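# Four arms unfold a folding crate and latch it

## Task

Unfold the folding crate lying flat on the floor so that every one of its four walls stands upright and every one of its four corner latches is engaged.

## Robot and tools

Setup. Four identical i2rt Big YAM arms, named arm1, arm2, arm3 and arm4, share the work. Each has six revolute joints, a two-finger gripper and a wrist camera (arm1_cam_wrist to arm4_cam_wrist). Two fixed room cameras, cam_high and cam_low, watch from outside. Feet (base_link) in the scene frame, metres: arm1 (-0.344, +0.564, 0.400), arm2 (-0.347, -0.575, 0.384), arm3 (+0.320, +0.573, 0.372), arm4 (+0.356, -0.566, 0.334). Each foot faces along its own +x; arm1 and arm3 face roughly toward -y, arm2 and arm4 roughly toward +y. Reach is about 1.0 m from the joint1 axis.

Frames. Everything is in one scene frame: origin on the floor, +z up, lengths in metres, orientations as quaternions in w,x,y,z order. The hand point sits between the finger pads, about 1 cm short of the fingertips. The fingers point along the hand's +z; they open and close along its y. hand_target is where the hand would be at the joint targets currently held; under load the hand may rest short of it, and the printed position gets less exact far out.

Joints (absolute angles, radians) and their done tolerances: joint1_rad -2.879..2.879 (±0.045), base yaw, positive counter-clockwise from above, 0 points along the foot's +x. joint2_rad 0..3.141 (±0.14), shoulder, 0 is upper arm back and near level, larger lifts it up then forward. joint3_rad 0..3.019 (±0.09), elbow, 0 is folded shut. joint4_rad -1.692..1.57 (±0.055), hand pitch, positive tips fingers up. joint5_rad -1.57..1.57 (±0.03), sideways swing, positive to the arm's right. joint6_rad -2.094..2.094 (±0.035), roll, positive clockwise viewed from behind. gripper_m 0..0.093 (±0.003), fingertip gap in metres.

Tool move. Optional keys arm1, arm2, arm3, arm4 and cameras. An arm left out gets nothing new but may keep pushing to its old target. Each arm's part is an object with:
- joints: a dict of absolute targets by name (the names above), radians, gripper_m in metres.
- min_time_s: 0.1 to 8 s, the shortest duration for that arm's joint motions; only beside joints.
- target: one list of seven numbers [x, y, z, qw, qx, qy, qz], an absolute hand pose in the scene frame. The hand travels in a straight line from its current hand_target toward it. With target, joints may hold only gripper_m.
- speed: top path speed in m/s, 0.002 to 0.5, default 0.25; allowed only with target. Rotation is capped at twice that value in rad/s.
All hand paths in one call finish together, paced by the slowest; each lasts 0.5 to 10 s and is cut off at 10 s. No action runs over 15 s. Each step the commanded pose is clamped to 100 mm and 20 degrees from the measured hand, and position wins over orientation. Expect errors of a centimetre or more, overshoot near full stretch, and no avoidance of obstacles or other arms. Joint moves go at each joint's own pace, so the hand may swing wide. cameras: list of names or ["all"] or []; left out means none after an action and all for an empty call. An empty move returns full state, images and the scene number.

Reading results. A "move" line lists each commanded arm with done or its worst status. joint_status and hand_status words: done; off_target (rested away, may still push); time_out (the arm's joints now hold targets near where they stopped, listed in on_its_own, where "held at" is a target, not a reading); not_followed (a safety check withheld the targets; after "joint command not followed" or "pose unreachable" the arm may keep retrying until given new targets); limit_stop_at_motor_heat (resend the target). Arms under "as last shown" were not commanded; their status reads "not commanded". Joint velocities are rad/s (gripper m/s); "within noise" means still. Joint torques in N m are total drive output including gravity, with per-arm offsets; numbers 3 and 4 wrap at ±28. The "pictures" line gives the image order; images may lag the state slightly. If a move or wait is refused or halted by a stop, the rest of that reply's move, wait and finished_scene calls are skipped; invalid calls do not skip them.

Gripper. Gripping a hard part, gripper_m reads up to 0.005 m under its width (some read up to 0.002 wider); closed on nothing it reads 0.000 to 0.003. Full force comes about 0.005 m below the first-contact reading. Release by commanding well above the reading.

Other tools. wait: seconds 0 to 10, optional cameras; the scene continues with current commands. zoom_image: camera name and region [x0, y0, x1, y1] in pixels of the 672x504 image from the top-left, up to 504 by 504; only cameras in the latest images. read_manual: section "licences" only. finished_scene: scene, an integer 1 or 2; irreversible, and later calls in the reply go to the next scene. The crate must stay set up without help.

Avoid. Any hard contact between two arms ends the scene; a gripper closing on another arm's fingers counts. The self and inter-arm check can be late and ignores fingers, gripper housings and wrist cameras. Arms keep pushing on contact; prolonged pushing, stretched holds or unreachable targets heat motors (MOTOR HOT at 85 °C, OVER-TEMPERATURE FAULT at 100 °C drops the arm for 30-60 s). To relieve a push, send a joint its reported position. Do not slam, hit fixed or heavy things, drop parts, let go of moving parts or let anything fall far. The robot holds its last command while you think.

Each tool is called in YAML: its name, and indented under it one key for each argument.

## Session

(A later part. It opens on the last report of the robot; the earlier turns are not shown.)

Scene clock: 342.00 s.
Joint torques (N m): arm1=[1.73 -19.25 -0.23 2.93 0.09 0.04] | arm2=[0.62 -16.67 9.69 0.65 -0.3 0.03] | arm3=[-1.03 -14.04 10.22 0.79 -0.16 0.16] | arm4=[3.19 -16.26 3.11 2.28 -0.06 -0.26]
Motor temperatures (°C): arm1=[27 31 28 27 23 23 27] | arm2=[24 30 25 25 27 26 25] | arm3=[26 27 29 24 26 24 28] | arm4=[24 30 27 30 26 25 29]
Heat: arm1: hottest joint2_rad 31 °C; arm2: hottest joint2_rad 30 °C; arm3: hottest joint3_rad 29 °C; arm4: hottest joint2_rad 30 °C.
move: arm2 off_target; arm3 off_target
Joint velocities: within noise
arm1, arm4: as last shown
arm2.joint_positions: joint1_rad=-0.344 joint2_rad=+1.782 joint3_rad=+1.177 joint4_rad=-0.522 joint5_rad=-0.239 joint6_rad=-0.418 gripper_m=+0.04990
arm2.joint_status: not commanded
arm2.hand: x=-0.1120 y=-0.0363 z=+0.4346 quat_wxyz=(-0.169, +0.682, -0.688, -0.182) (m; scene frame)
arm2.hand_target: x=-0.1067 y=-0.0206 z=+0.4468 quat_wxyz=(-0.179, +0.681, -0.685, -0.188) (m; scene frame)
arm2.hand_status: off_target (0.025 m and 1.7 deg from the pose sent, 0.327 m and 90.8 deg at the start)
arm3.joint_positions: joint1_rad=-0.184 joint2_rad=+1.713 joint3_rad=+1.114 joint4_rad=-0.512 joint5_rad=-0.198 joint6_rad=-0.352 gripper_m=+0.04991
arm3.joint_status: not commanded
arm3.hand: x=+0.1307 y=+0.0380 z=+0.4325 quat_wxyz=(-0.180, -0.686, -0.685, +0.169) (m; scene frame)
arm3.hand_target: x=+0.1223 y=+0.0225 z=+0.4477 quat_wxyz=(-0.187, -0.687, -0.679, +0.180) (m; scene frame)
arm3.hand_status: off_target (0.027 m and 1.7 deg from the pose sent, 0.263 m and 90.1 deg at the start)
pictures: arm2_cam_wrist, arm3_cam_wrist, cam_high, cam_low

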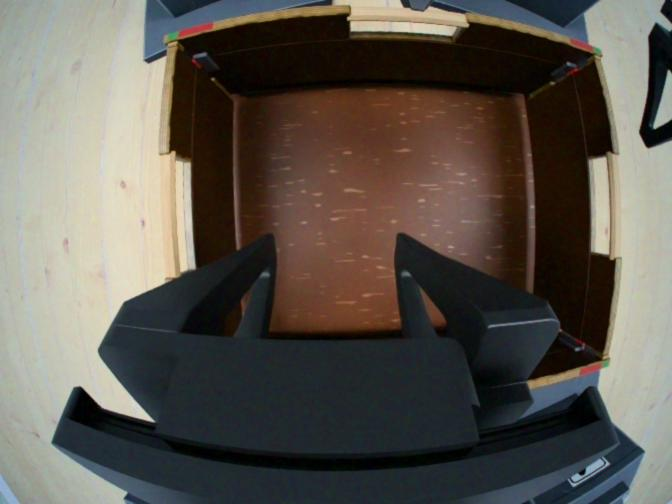

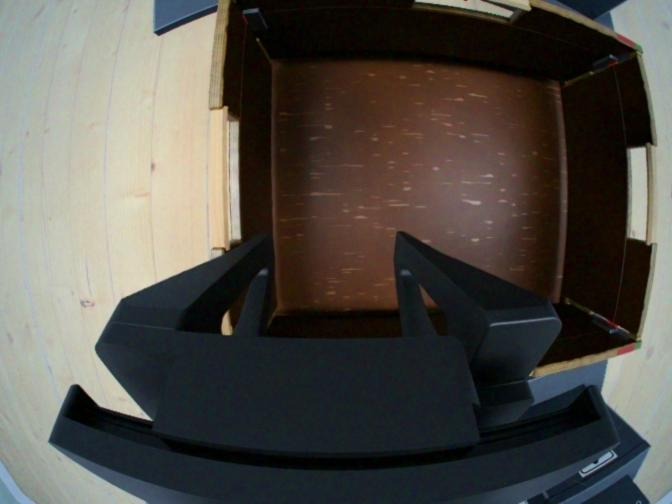

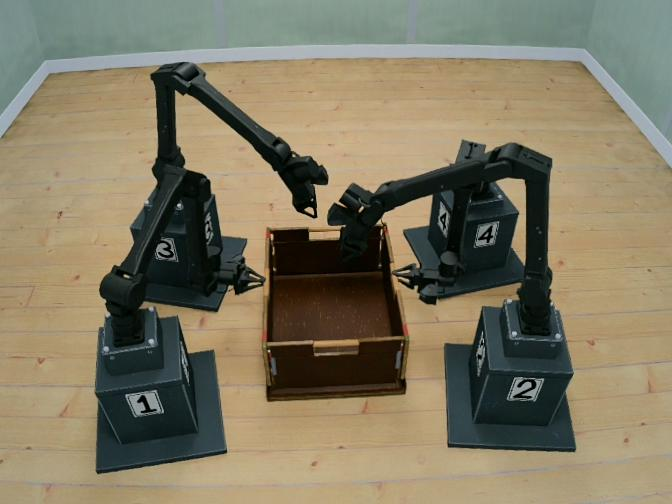

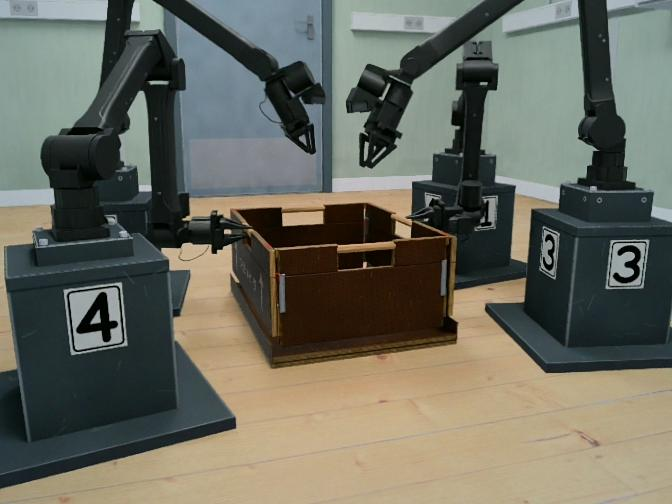

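move:
  arm1: {"target": [-0.0065, 0.229, 0.250, -0.0494, 0.0494, 0.7054, -0.7054], "speed": 0.05}
  arm4: {"target": [-0.0200, -0.230, 0.249, -0.7054, 0.7054, -0.0494, 0.0494], "speed": 0.05}
  cameras: ["cam_high", "arm2_cam_wrist", "arm3_cam_wrist"]

zoom_image:
  camera: "cam_high"
  region: [240, 210, 440, 410]

Scene clock: 348.40 s.
Joint torques (N m): arm1=[3.49 -19.78 -1.13 2.88 0.43 0.19] | arm2=[0.15 -16.73 9.69 0.65 -0.31 0.03] | arm3=[-1.14 -14.1 10.25 0.8 -0.17 0.15] | arm4=[5.01 -16.62 1.61 2.26 0.47 -0.12]
Motor temperatures (°C): arm1=[27 31 28 27 23 23 27] | arm2=[24 30 26 25 27 26 25] | arm3=[26 27 30 24 26 24 28] | arm4=[24 30 27 30 26 25 29]
Heat: arm1: hottest joint2_rad 31 °C; arm2: hottest joint2_rad 30 °C; arm3: hottest joint3_rad 30 °C; arm4: hottest joint2_rad 30 °C.
move: arm1 off_target; arm4 off_target
Joint velocities: within noise
arm1.joint_positions: joint1_rad=+0.921 joint2_rad=+2.666 joint3_rad=+0.940 joint4_rad=+1.546 joint5_rad=+1.292 joint6_rad=-1.408 gripper_m=+0.01533
arm1.joint_status: not commanded
arm1.hand: x=-0.0176 y=+0.2114 z=+0.2441 quat_wxyz=(+0.071, -0.063, -0.719, +0.688) (m; scene frame)
arm1.hand_target: x=-0.0040 y=+0.2269 z=+0.2501 quat_wxyz=(+0.050, -0.057, -0.717, +0.692) (m; scene frame)
arm1.hand_status: off_target (0.022 m and 3.9 deg from the pose sent, 0.022 m and 3.6 deg at the start; a joint's target at an end of its range on 29 of 29 steps)
arm2.joint_positions: joint1_rad=-0.347 joint2_rad=+1.782 joint3_rad=+1.177 joint4_rad=-0.522 joint5_rad=-0.240 joint6_rad=-0.418 gripper_m=+0.04990
arm2.joint_status: not commanded
arm2.hand: x=-0.1106 y=-0.0369 z=+0.4346 quat_wxyz=(-0.169, +0.681, -0.688, -0.182) (m; scene frame)
arm2.hand_target: x=-0.1051 y=-0.0212 z=+0.4469 quat_wxyz=(-0.179, +0.680, -0.686, -0.188) (m; scene frame)
arm2.hand_status: not commanded
arm3.joint_positions: joint1_rad=-0.185 joint2_rad=+1.713 joint3_rad=+1.114 joint4_rad=-0.512 joint5_rad=-0.198 joint6_rad=-0.352 gripper_m=+0.04991
arm3.joint_status: not commanded
arm3.hand: x=+0.1299 y=+0.0383 z=+0.4325 quat_wxyz=(-0.179, -0.686, -0.684, +0.169) (m; scene frame)
arm3.hand_target: x=+0.1214 y=+0.0228 z=+0.4477 quat_wxyz=(-0.187, -0.687, -0.678, +0.181) (m; scene frame)
arm3.hand_status: not commanded
arm4.joint_positions: joint1_rad=+0.932 joint2_rad=+2.507 joint3_rad=+0.909 joint4_rad=+1.535 joint5_rad=+1.307 joint6_rad=-1.506 gripper_m=+0.01672
arm4.joint_status: not commanded
arm4.hand: x=-0.0060 y=-0.2142 z=+0.2453 quat_wxyz=(-0.699, +0.710, -0.062, +0.057) (m; scene frame)
arm4.hand_target: x=-0.0191 y=-0.2294 z=+0.2484 quat_wxyz=(-0.702, +0.709, -0.050, +0.050) (m; scene frame)
arm4.hand_status: off_target (0.022 m and 1.9 deg from the pose sent, 0.022 m and 1.5 deg at the start; a joint's target at an end of its range on 25 of 29 steps)
pictures: arm2_cam_wrist, arm3_cam_wrist, cam_high

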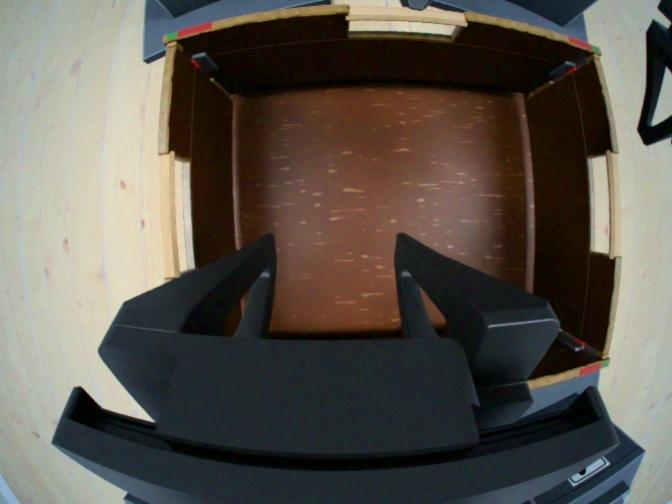

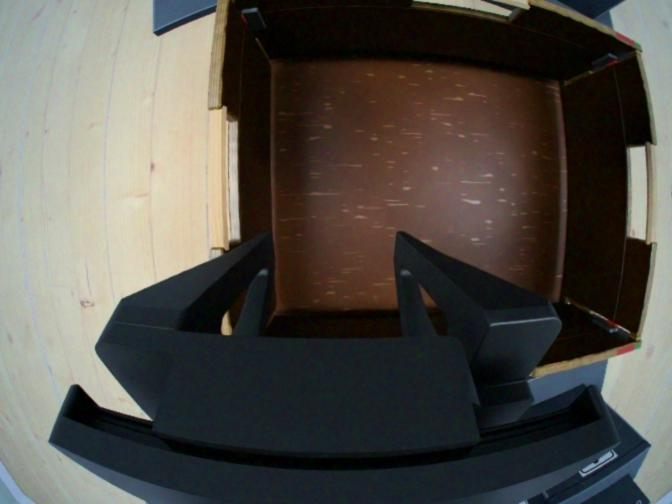

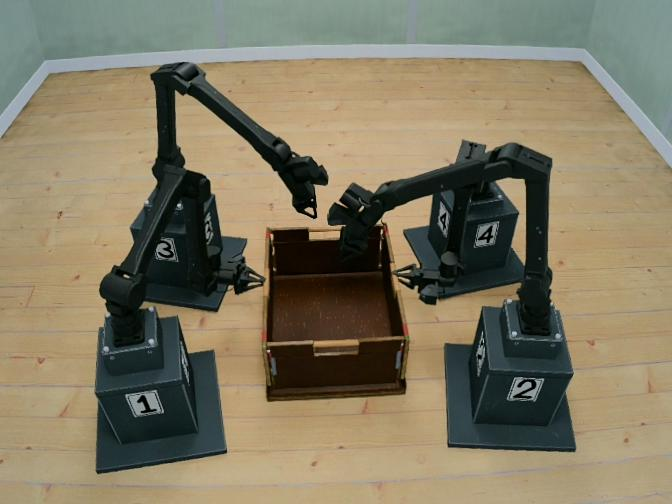

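Scaled by 2.520 from the camera's 672x504 image, which has a finer 960x720 frame.

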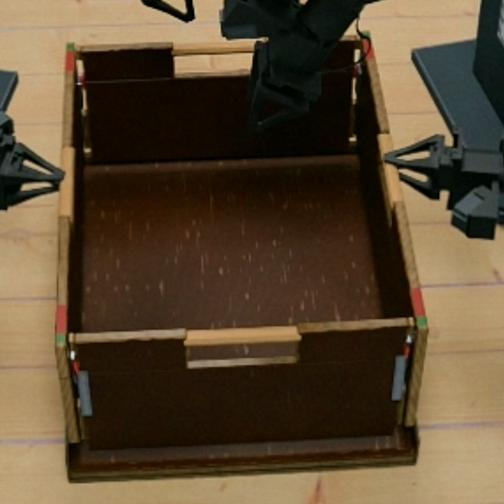

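move:
  arm1: {"target": [-0.0065, 0.203, 0.250, -0.0494, 0.0494, 0.7054, -0.7054], "speed": 0.05}
  arm4: {"target": [-0.0200, -0.205, 0.249, -0.7054, 0.7054, -0.0494, 0.0494], "speed": 0.05}
  cameras: ["cam_high", "arm2_cam_wrist", "arm3_cam_wrist"]

zoom_image:
  camera: "cam_high"
  region: [240, 210, 440, 410]

zoom_image:
  camera: "arm3_cam_wrist"
  region: [560, 280, 650, 370]

Scene clock: 350.87 s.
Joint torques (N m): arm1=[-0.21 -19.14 0.42 2.7 -0.3 -0.04] | arm2=[0.21 -16.79 9.68 0.65 -0.31 0.03] | arm3=[-0.97 -14.1 10.09 0.88 -0.14 0.14] | arm4=[1.67 -16.26 4 2.17 -0.49 -0.3]
Motor temperatures (°C): arm1=[27 31 28 27 23 23 27] | arm2=[24 30 26 25 27 26 25] | arm3=[26 27 31 24 26 24 28] | arm4=[24 30 27 30 26 25 29]
Heat: arm1: hottest joint2_rad 31 °C; arm2: hottest joint2_rad 30 °C; arm3: hottest joint3_rad 31 °C; arm4: hottest joint2_rad 30 °C.
move: arm1 off_target; arm4 off_target
Joint velocities: within noise
arm1.joint_positions: joint1_rad=+0.913 joint2_rad=+2.666 joint3_rad=+0.933 joint4_rad=+1.552 joint5_rad=+1.264 joint6_rad=-1.413 gripper_m=+0.01532
arm1.joint_status: not commanded
arm1.hand: x=-0.0182 y=+0.2094 z=+0.2436 quat_wxyz=(+0.066, -0.055, -0.722, +0.687) (m; scene frame)
arm1.hand_target: x=-0.0104 y=+0.2049 z=+0.2498 quat_wxyz=(+0.058, -0.055, -0.719, +0.691) (m; scene frame)
arm1.hand_status: off_target (0.015 m and 3.5 deg from the pose sent, 0.015 m and 3.9 deg at the start; a joint's target at an end of its range on 30 of 30 steps)
arm2, arm3: as last shown
arm4.joint_positions: joint1_rad=+0.925 joint2_rad=+2.507 joint3_rad=+0.909 joint4_rad=+1.539 joint5_rad=+1.292 joint6_rad=-1.509 gripper_m=+0.01672
arm4.joint_status: not commanded
arm4.hand: x=-0.0064 y=-0.2115 z=+0.2455 quat_wxyz=(-0.699, +0.710, -0.059, +0.054) (m; scene frame)
arm4.hand_target: x=-0.0184 y=-0.2058 z=+0.2495 quat_wxyz=(-0.704, +0.706, -0.053, +0.051) (m; scene frame)
arm4.hand_status: off_target (0.015 m and 1.5 deg from the pose sent, 0.017 m and 1.9 deg at the start; a joint's target at an end of its range on 22 of 30 steps)
pictures: arm2_cam_wrist, arm3_cam_wrist, cam_high

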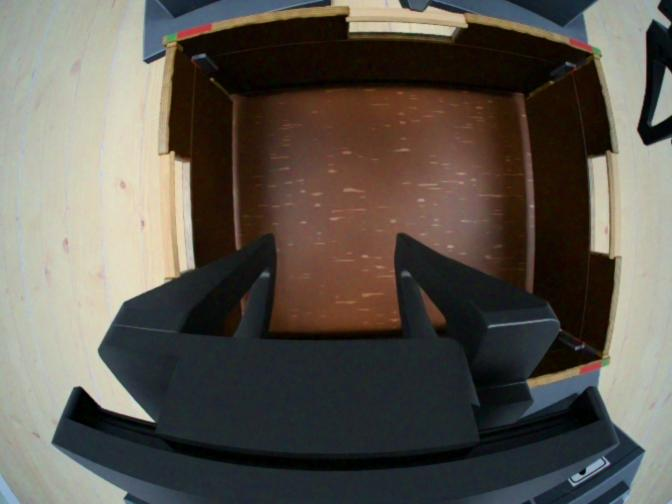

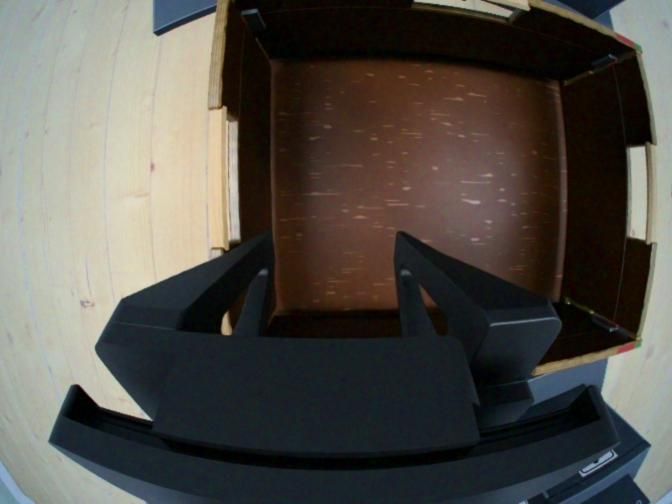

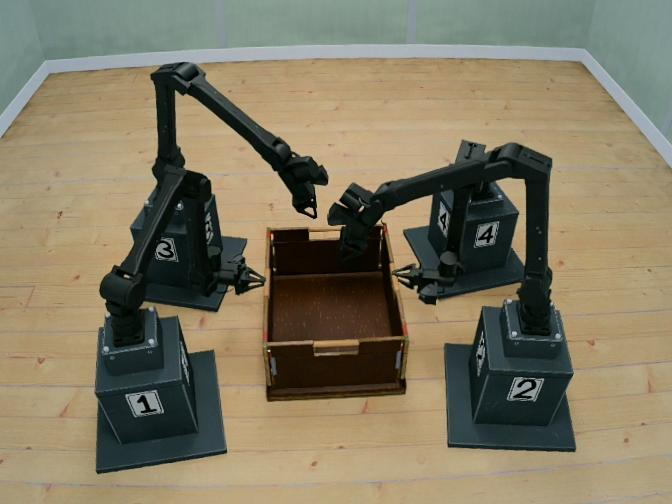

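Scaled by 2.520 from the camera's 672x504 image, which has a finer 960x720 frame.

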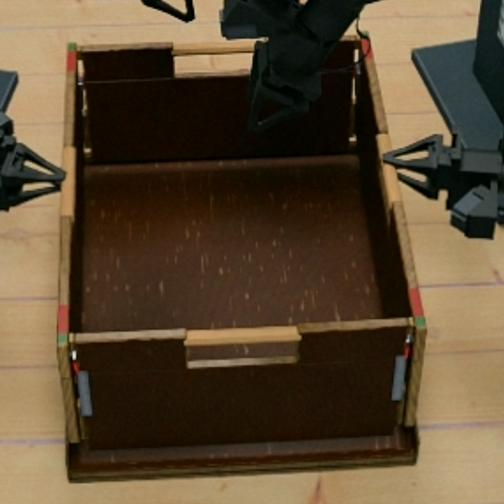

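Scaled by 5.600 from the camera's 672x504 image, which has a finer 960x720 frame.

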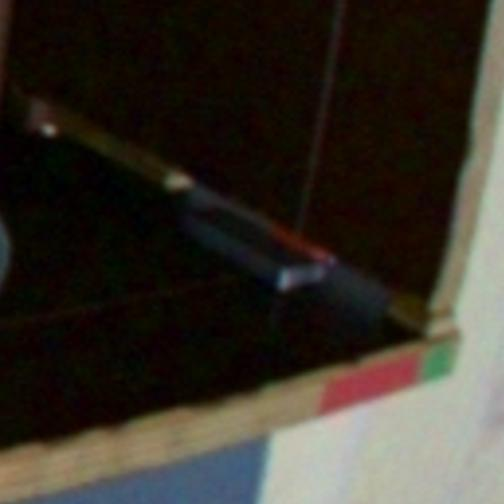

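zoom_image:
  camera: "arm2_cam_wrist"
  region: [160, 20, 250, 110]

zoom_image:
  camera: "arm2_cam_wrist"
  region: [530, 30, 620, 120]

zoom_image:
  camera: "arm2_cam_wrist"
  region: [530, 310, 620, 400]

zoom_image:
  camera: "arm3_cam_wrist"
  region: [560, 20, 650, 110]

zoom_image:
  camera: "cam_high"
  region: [370, 310, 430, 400]

zoom_image:
  camera: "cam_high"
  region: [250, 310, 310, 400]

Scaled by 5.600 from the camera's 672x504 image, which has a finer 960x720 frame.

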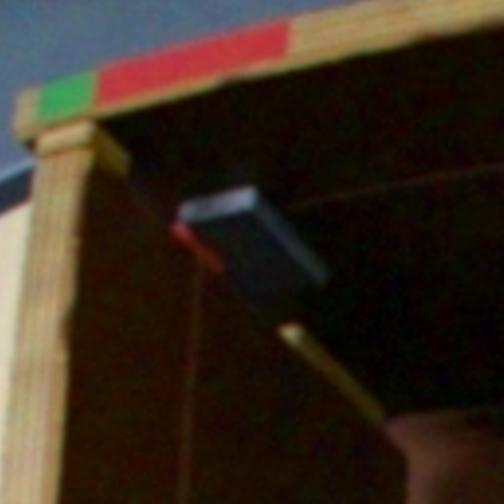

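Scaled by 5.600 from the camera's 672x504 image, which has a finer 960x720 frame.

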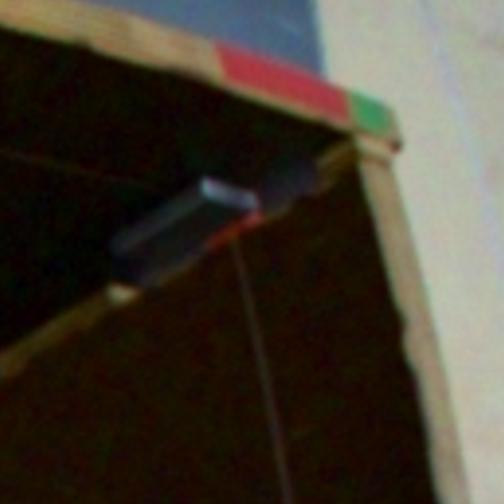

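Scaled by 5.600 from the camera's 672x504 image, which has a finer 960x720 frame.

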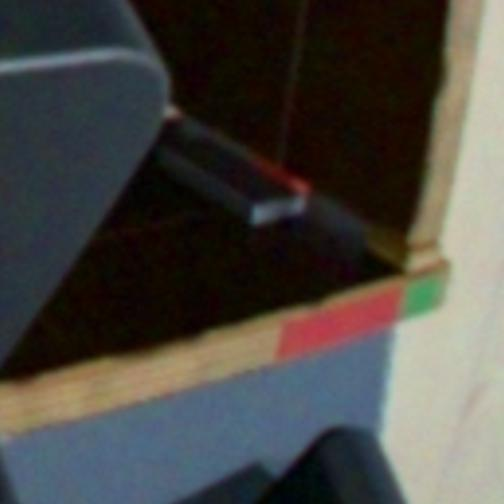

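Scaled by 5.600 from the camera's 672x504 image, which has a finer 960x720 frame.

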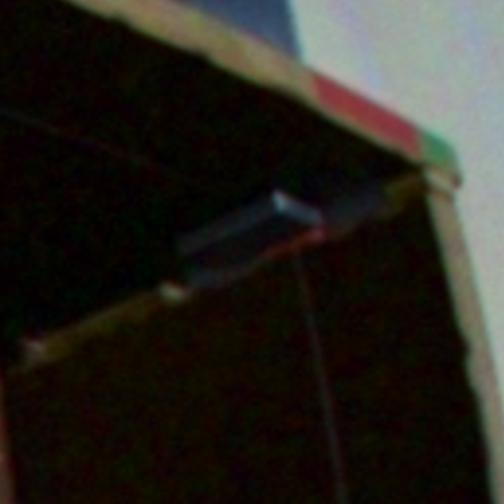

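Scaled by 5.600 from the camera's 672x504 image, which has a finer 960x720 frame.

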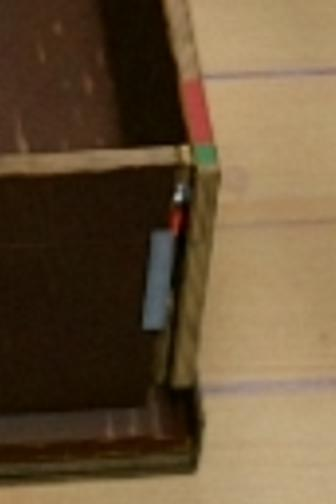

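Scaled by 5.600 from the camera's 672x504 image, which has a finer 960x720 frame.

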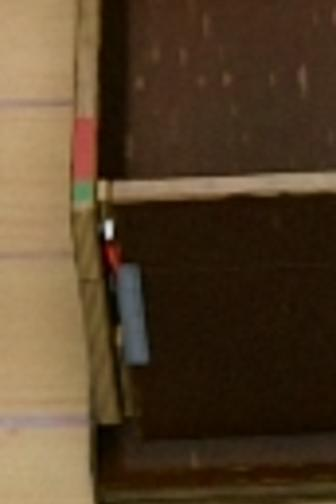

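move:
  arm1: {"target": [-0.0065, 0.216, 0.250, -0.0494, 0.0494, 0.7054, -0.7054], "speed": 0.05}
  arm4: {"target": [-0.0200, -0.217, 0.249, -0.7054, 0.7054, -0.0494, 0.0494], "speed": 0.05}

move:
  arm1: {"joints": {"gripper_m": 0.045}}
  arm4: {"joints": {"gripper_m": 0.045}}
  cameras: ["cam_high", "cam_low", "arm2_cam_wrist", "arm3_cam_wrist"]

zoom_image:
  camera: "cam_high"
  region: [240, 210, 440, 410]

zoom_image:
  camera: "arm3_cam_wrist"
  region: [560, 280, 650, 370]

Scene clock: 358.87 s.
Joint torques (N m): arm1=[2.2 -19.78 -0.29 2.71 0.22 0.07] | arm2=[0.21 -16.73 9.69 0.65 -0.31 0.03] | arm3=[-1.2 -13.98 10.17 0.7 -0.15 0.16] | arm4=[3.43 -16.44 2.86 2.15 -0.03 -0.21]
Motor temperatures (°C): arm1=[27 31 28 27 23 23 27] | arm2=[24 29 27 25 27 26 25] | arm3=[26 27 32 24 26 24 27] | arm4=[24 29 27 30 26 25 29]
Heat: arm1: hottest joint2_rad 31 °C; arm2: hottest joint2_rad 29 °C; arm3: hottest joint3_rad 32 °C; arm4: hottest joint4_rad 30 °C.
move: arm1 off_target; arm4 off_target
Joint velocities: within noise
arm1.joint_positions: joint1_rad=+0.915 joint2_rad=+2.666 joint3_rad=+0.933 joint4_rad=+1.552 joint5_rad=+1.268 joint6_rad=-1.414 gripper_m=+0.01532
arm1.joint_status: not commanded
arm1.hand: x=-0.0182 y=+0.2100 z=+0.2437 quat_wxyz=(+0.067, -0.055, -0.722, +0.687) (m; scene frame)
arm1.hand_target: x=-0.0056 y=+0.2159 z=+0.2498 quat_wxyz=(+0.051, -0.053, -0.719, +0.691) (m; scene frame)
arm1.hand_status: off_target (0.015 m and 3.5 deg from the pose sent, 0.015 m and 3.5 deg at the start; a joint's target at an end of its range on 29 of 29 steps)
arm2, arm3: as last shown
arm4.joint_positions: joint1_rad=+0.925 joint2_rad=+2.507 joint3_rad=+0.909 joint4_rad=+1.539 joint5_rad=+1.294 joint6_rad=-1.509 gripper_m=+0.01672
arm4.joint_status: not commanded
arm4.hand: x=-0.0062 y=-0.2115 z=+0.2455 quat_wxyz=(-0.699, +0.710, -0.059, +0.055) (m; scene frame)
arm4.hand_target: x=-0.0198 y=-0.2167 z=+0.2490 quat_wxyz=(-0.703, +0.708, -0.050, +0.049) (m; scene frame)
arm4.hand_status: off_target (0.015 m and 1.6 deg from the pose sent, 0.015 m and 1.5 deg at the start; a joint's target at an end of its range on 24 of 29 steps)
pictures: none

Scene clock: 359.63 s.
Joint torques (N m): arm1=[0.38 -18.84 -0.16 2.69 0.23 0.13] | arm2=[0.26 -16.79 9.69 0.65 -0.31 0.04] | arm3=[-0.97 -14.21 10.22 0.88 -0.15 0.16] | arm4=[1.79 -16.5 2.3 2.02 -0.03 -0.01]
Motor temperatures (°C): arm1=[27 31 28 27 23 23 27] | arm2=[24 29 27 25 27 26 25] | arm3=[26 27 32 24 26 24 27] | arm4=[24 29 27 30 26 25 29]
Heat: arm1: hottest joint2_rad 31 °C; arm2: hottest joint2_rad 29 °C; arm3: hottest joint3_rad 32 °C; arm4: hottest joint4_rad 30 °C.
move: arm1 done; arm4 done
Joint velocities: within noise
arm1.joint_positions: joint1_rad=+0.942 joint2_rad=+2.666 joint3_rad=+0.933 joint4_rad=+1.554 joint5_rad=+1.263 joint6_rad=-1.414 gripper_m=+0.04495
arm1.joint_status: all done
arm1.hand: x=-0.0078 y=+0.2190 z=+0.2436 quat_wxyz=(+0.055, -0.044, -0.722, +0.688) (m; scene frame)
arm1.hand_target: x=-0.0016 y=+0.2191 z=+0.2497 quat_wxyz=(+0.046, -0.048, -0.719, +0.692) (m; scene frame)
arm1.hand_status: not commanded
arm2, arm3: as last shown
arm4.joint_positions: joint1_rad=+0.952 joint2_rad=+2.507 joint3_rad=+0.918 joint4_rad=+1.542 joint5_rad=+1.286 joint6_rad=-1.536 gripper_m=+0.04494
arm4.joint_status: all done
arm4.hand: x=-0.0199 y=-0.2195 z=+0.2469 quat_wxyz=(-0.701, +0.711, -0.042, +0.048) (m; scene frame)
arm4.hand_target: x=-0.0243 y=-0.2195 z=+0.2489 quat_wxyz=(-0.703, +0.708, -0.041, +0.047) (m; scene frame)
arm4.hand_status: not commanded
pictures: arm2_cam_wrist, arm3_cam_wrist, cam_high, cam_low

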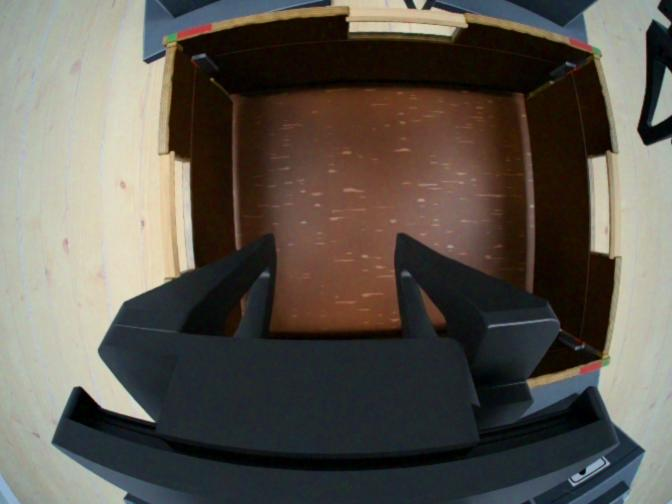

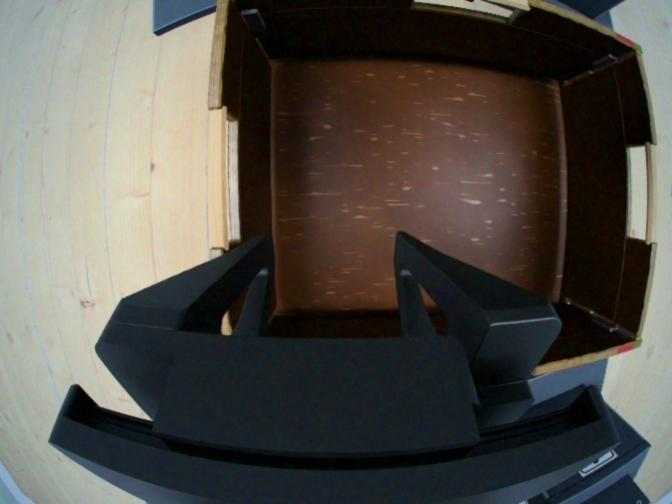

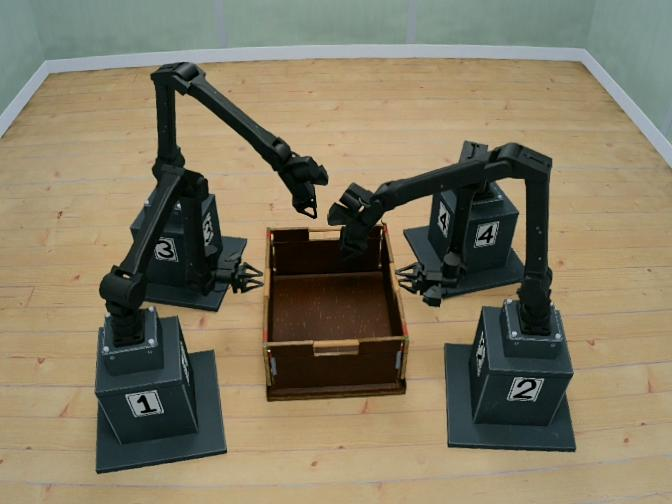

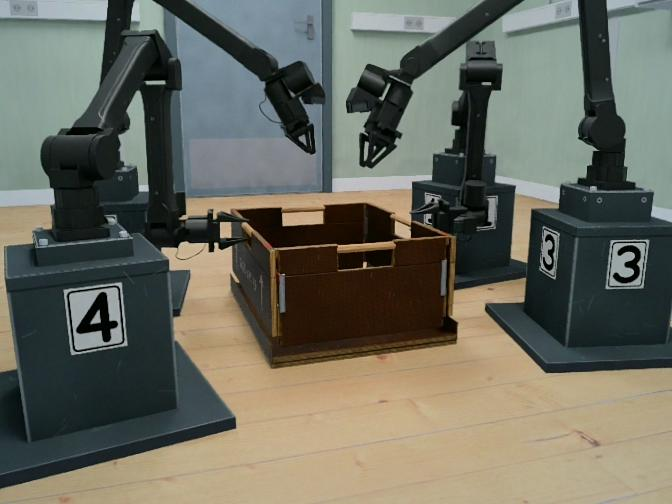

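Scaled by 2.520 from the camera's 672x504 image, which has a finer 960x720 frame.

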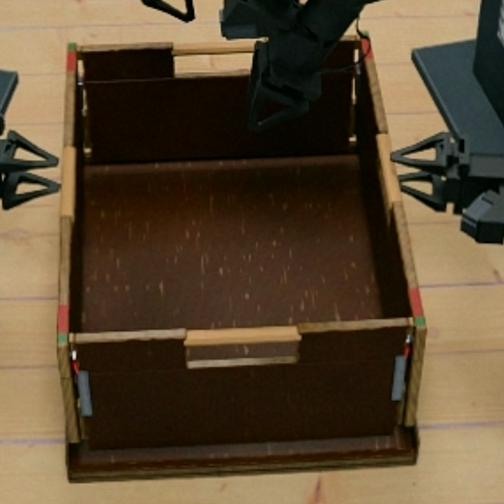

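Scaled by 5.600 from the camera's 672x504 image, which has a finer 960x720 frame.

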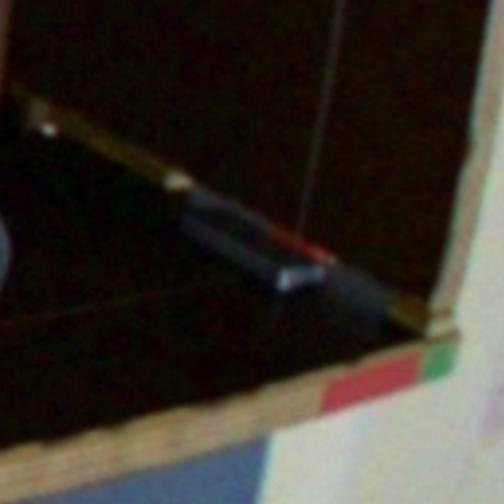

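move:
  arm1: {"target": [-0.0020, 0.300, 0.262, -0.0494, 0.0494, 0.7054, -0.7054], "speed": 0.12}
  arm4: {"target": [-0.0240, -0.300, 0.262, -0.7054, 0.7054, -0.0494, 0.0494], "speed": 0.12}
  arm2: {"target": [-0.25, 0.06, 0.33, -0.183, 0.683, -0.683, -0.183], "speed": 0.2}
  arm3: {"target": [0.23, -0.06, 0.33, 0.183, 0.683, 0.683, -0.183], "speed": 0.2}
  cameras: ["cam_high", "cam_low", "arm2_cam_wrist", "arm3_cam_wrist"]

zoom_image:
  camera: "arm2_cam_wrist"
  region: [180, 20, 340, 180]

zoom_image:
  camera: "arm3_cam_wrist"
  region: [180, 20, 340, 180]

Scene clock: 383.33 s.
Joint torques (N m): arm1=[0.56 -19.55 -1.33 2.37 0.36 0.27] | arm2=[-0.38 -19.49 8.17 1.59 0.06 0.09] | arm3=[0.21 -14.51 8.84 1.98 0.16 0.19] | arm4=[2.26 -16.44 0.43 1.88 0.03 0.42]
Motor temperatures (°C): arm1=[27 32 28 27 23 23 26] | arm2=[23 29 28 25 27 26 25] | arm3=[26 27 34 24 26 23 27] | arm4=[24 29 27 30 26 25 28]
Heat: arm1: hottest joint2_rad 32 °C; arm2: hottest joint2_rad 29 °C; arm3: hottest joint3_rad 34 °C; arm4: hottest joint4_rad 30 °C.
move: arm1 done; arm2 off_target; arm3 off_target; arm4 off_target
Joint velocities: within noise
arm1.joint_positions: joint1_rad=+1.134 joint2_rad=+2.645 joint3_rad=+0.873 joint4_rad=+1.554 joint5_rad=+1.467 joint6_rad=-1.374 gripper_m=+0.04497
arm1.joint_status: not commanded
arm1.hand: x=-0.0002 y=+0.2956 z=+0.2564 quat_wxyz=(+0.062, -0.045, -0.711, +0.699) (m; scene frame)
arm1.hand_target: x=+0.0019 y=+0.2980 z=+0.2626 quat_wxyz=(+0.047, -0.056, -0.710, +0.701) (m; scene frame)
arm1.hand_status: done (0.007 m and 1.8 deg from the pose sent, 0.083 m and 3.0 deg at the start; a joint's target at an end of its range on 57 of 58 steps)
arm2.joint_positions: joint1_rad=-0.040 joint2_rad=+2.036 joint3_rad=+1.196 joint4_rad=-0.263 joint5_rad=-0.085 joint6_rad=-0.171 gripper_m=+0.04990
arm2.joint_status: not commanded
arm2.hand: x=-0.2522 y=+0.0366 z=+0.3174 quat_wxyz=(-0.166, +0.693, -0.682, -0.167) (m; scene frame)
arm2.hand_target: x=-0.2461 y=+0.0578 z=+0.3319 quat_wxyz=(-0.187, +0.685, -0.681, -0.180) (m; scene frame)
arm2.hand_status: off_target (0.027 m and 2.9 deg from the pose sent, 0.199 m and 1.8 deg at the start)
arm3.joint_positions: joint1_rad=+0.046 joint2_rad=+1.983 joint3_rad=+1.185 joint4_rad=-0.285 joint5_rad=-0.080 joint6_rad=-0.159 gripper_m=+0.04991
arm3.joint_status: not commanded
arm3.hand: x=+0.2294 y=-0.0385 z=+0.3296 quat_wxyz=(-0.173, -0.683, -0.688, +0.173) (m; scene frame)
arm3.hand_target: x=+0.2290 y=-0.0580 z=+0.3299 quat_wxyz=(-0.181, -0.682, -0.684, +0.184) (m; scene frame)
arm3.hand_status: off_target (0.022 m and 1.7 deg from the pose sent, 0.174 m and 1.7 deg at the start)
arm4.joint_positions: joint1_rad=+1.125 joint2_rad=+2.469 joint3_rad=+0.851 joint4_rad=+1.542 joint5_rad=+1.481 joint6_rad=-1.530 gripper_m=+0.04495
arm4.joint_status: not commanded
arm4.hand: x=-0.0228 y=-0.2955 z=+0.2593 quat_wxyz=(-0.702, +0.708, -0.040, +0.065) (m; scene frame)
arm4.hand_target: x=-0.0225 y=-0.2977 z=+0.2629 quat_wxyz=(-0.703, +0.707, -0.051, +0.052) (m; scene frame)
arm4.hand_status: off_target (0.005 m and 2.1 deg from the pose sent, 0.082 m and 1.2 deg at the start; a joint's target at an end of its range on 56 of 58 steps)
pictures: arm2_cam_wrist, arm3_cam_wrist, cam_high, cam_low

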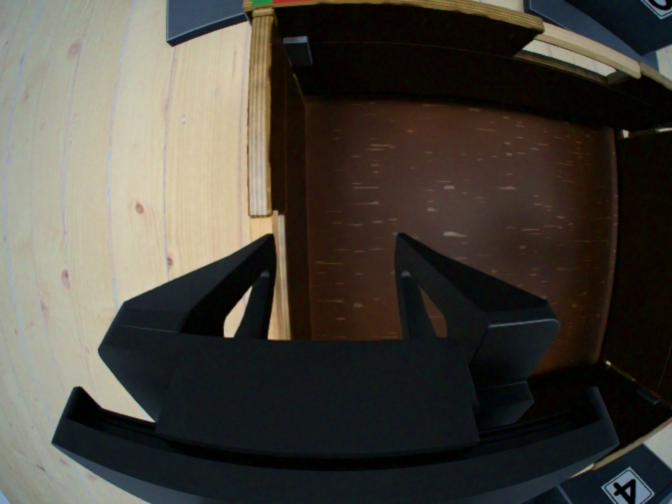

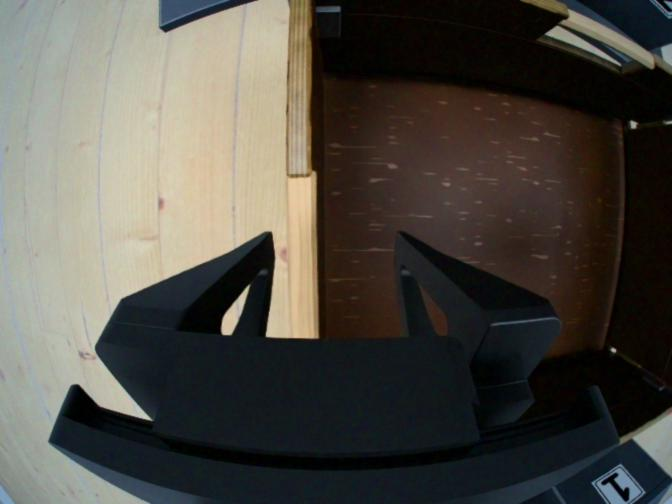

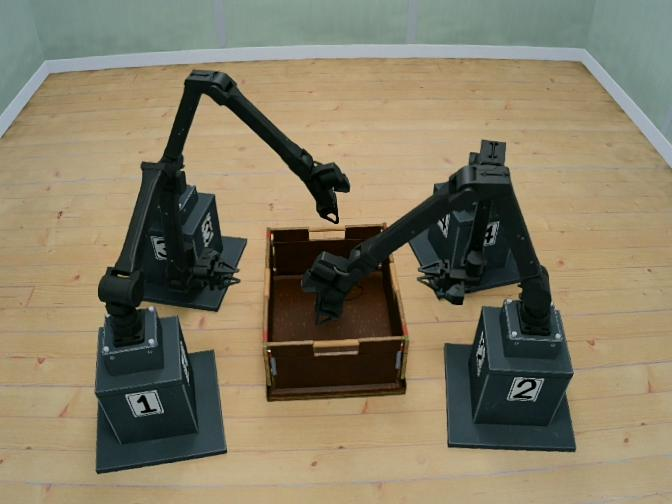

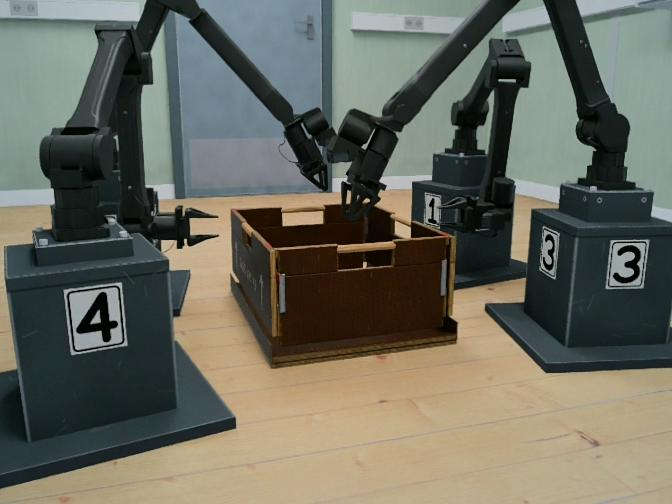

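Scaled by 3.150 from the camera's 672x504 image, which has a finer 960x720 frame.

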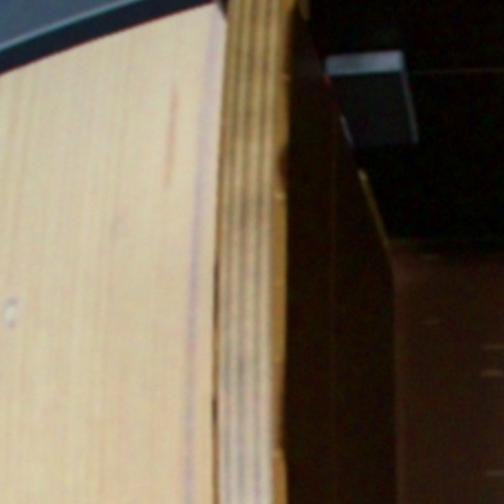

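Scaled by 3.150 from the camera's 672x504 image, which has a finer 960x720 frame.

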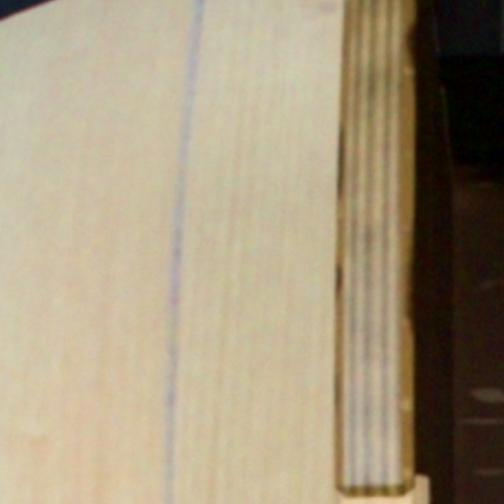

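zoom_image:
  camera: "arm2_cam_wrist"
  region: [592, 90, 672, 170]

zoom_image:
  camera: "arm2_cam_wrist"
  region: [592, 340, 672, 420]

zoom_image:
  camera: "arm3_cam_wrist"
  region: [592, 90, 672, 170]

zoom_image:
  camera: "arm3_cam_wrist"
  region: [592, 330, 672, 410]

zoom_image:
  camera: "cam_low"
  region: [260, 220, 320, 320]

zoom_image:
  camera: "cam_low"
  region: [410, 210, 470, 310]

zoom_image:
  camera: "cam_high"
  region: [250, 210, 310, 290]

zoom_image:
  camera: "cam_high"
  region: [360, 210, 420, 290]

Scaled by 6.300 from the camera's 672x504 image, which has a finer 960x720 frame.

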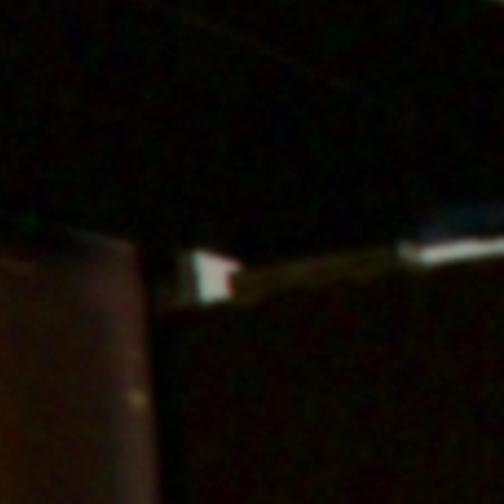

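Scaled by 6.300 from the camera's 672x504 image, which has a finer 960x720 frame.

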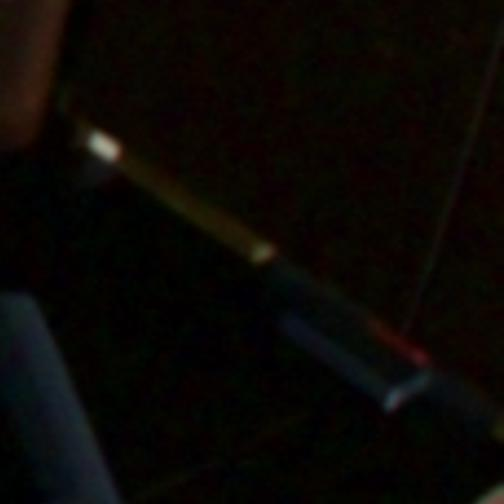

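Scaled by 6.300 from the camera's 672x504 image, which has a finer 960x720 frame.

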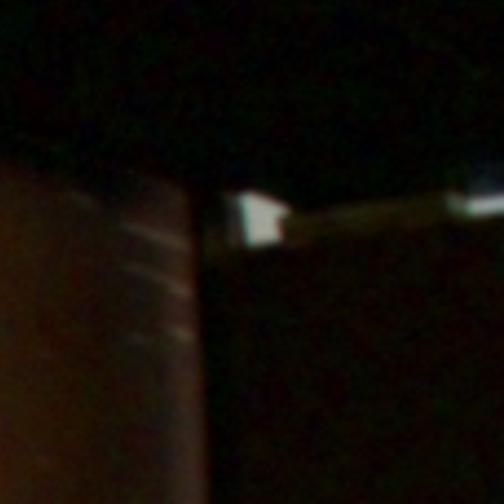

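Scaled by 6.300 from the camera's 672x504 image, which has a finer 960x720 frame.

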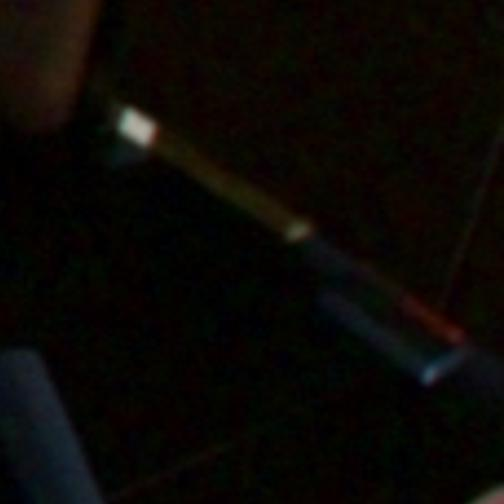

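Scaled by 5.040 from the camera's 672x504 image, which has a finer 960x720 frame.

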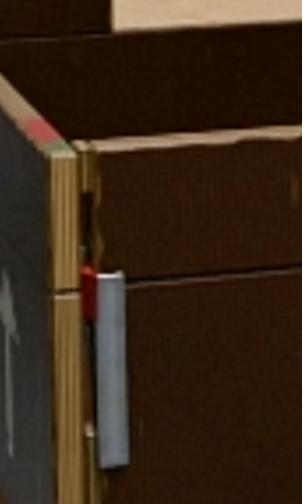

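Scaled by 5.040 from the camera's 672x504 image, which has a finer 960x720 frame.

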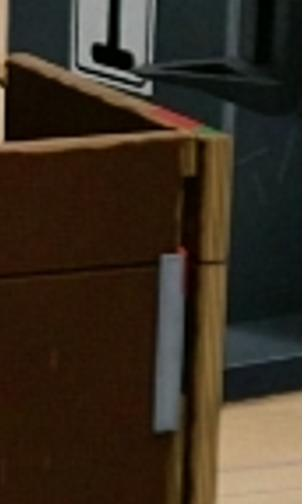

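Scaled by 6.300 from the camera's 672x504 image, which has a finer 960x720 frame.

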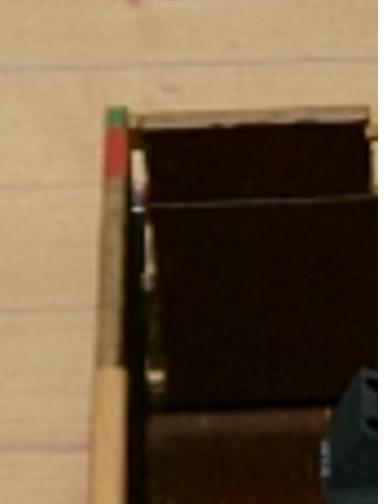

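Scaled by 6.300 from the camera's 672x504 image, which has a finer 960x720 frame.

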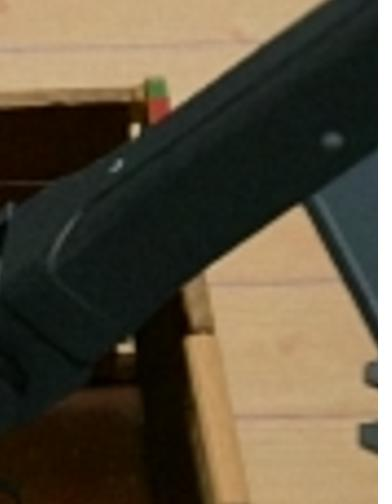

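finished_scene:
  scene: 1

The scene is finished: the task was done.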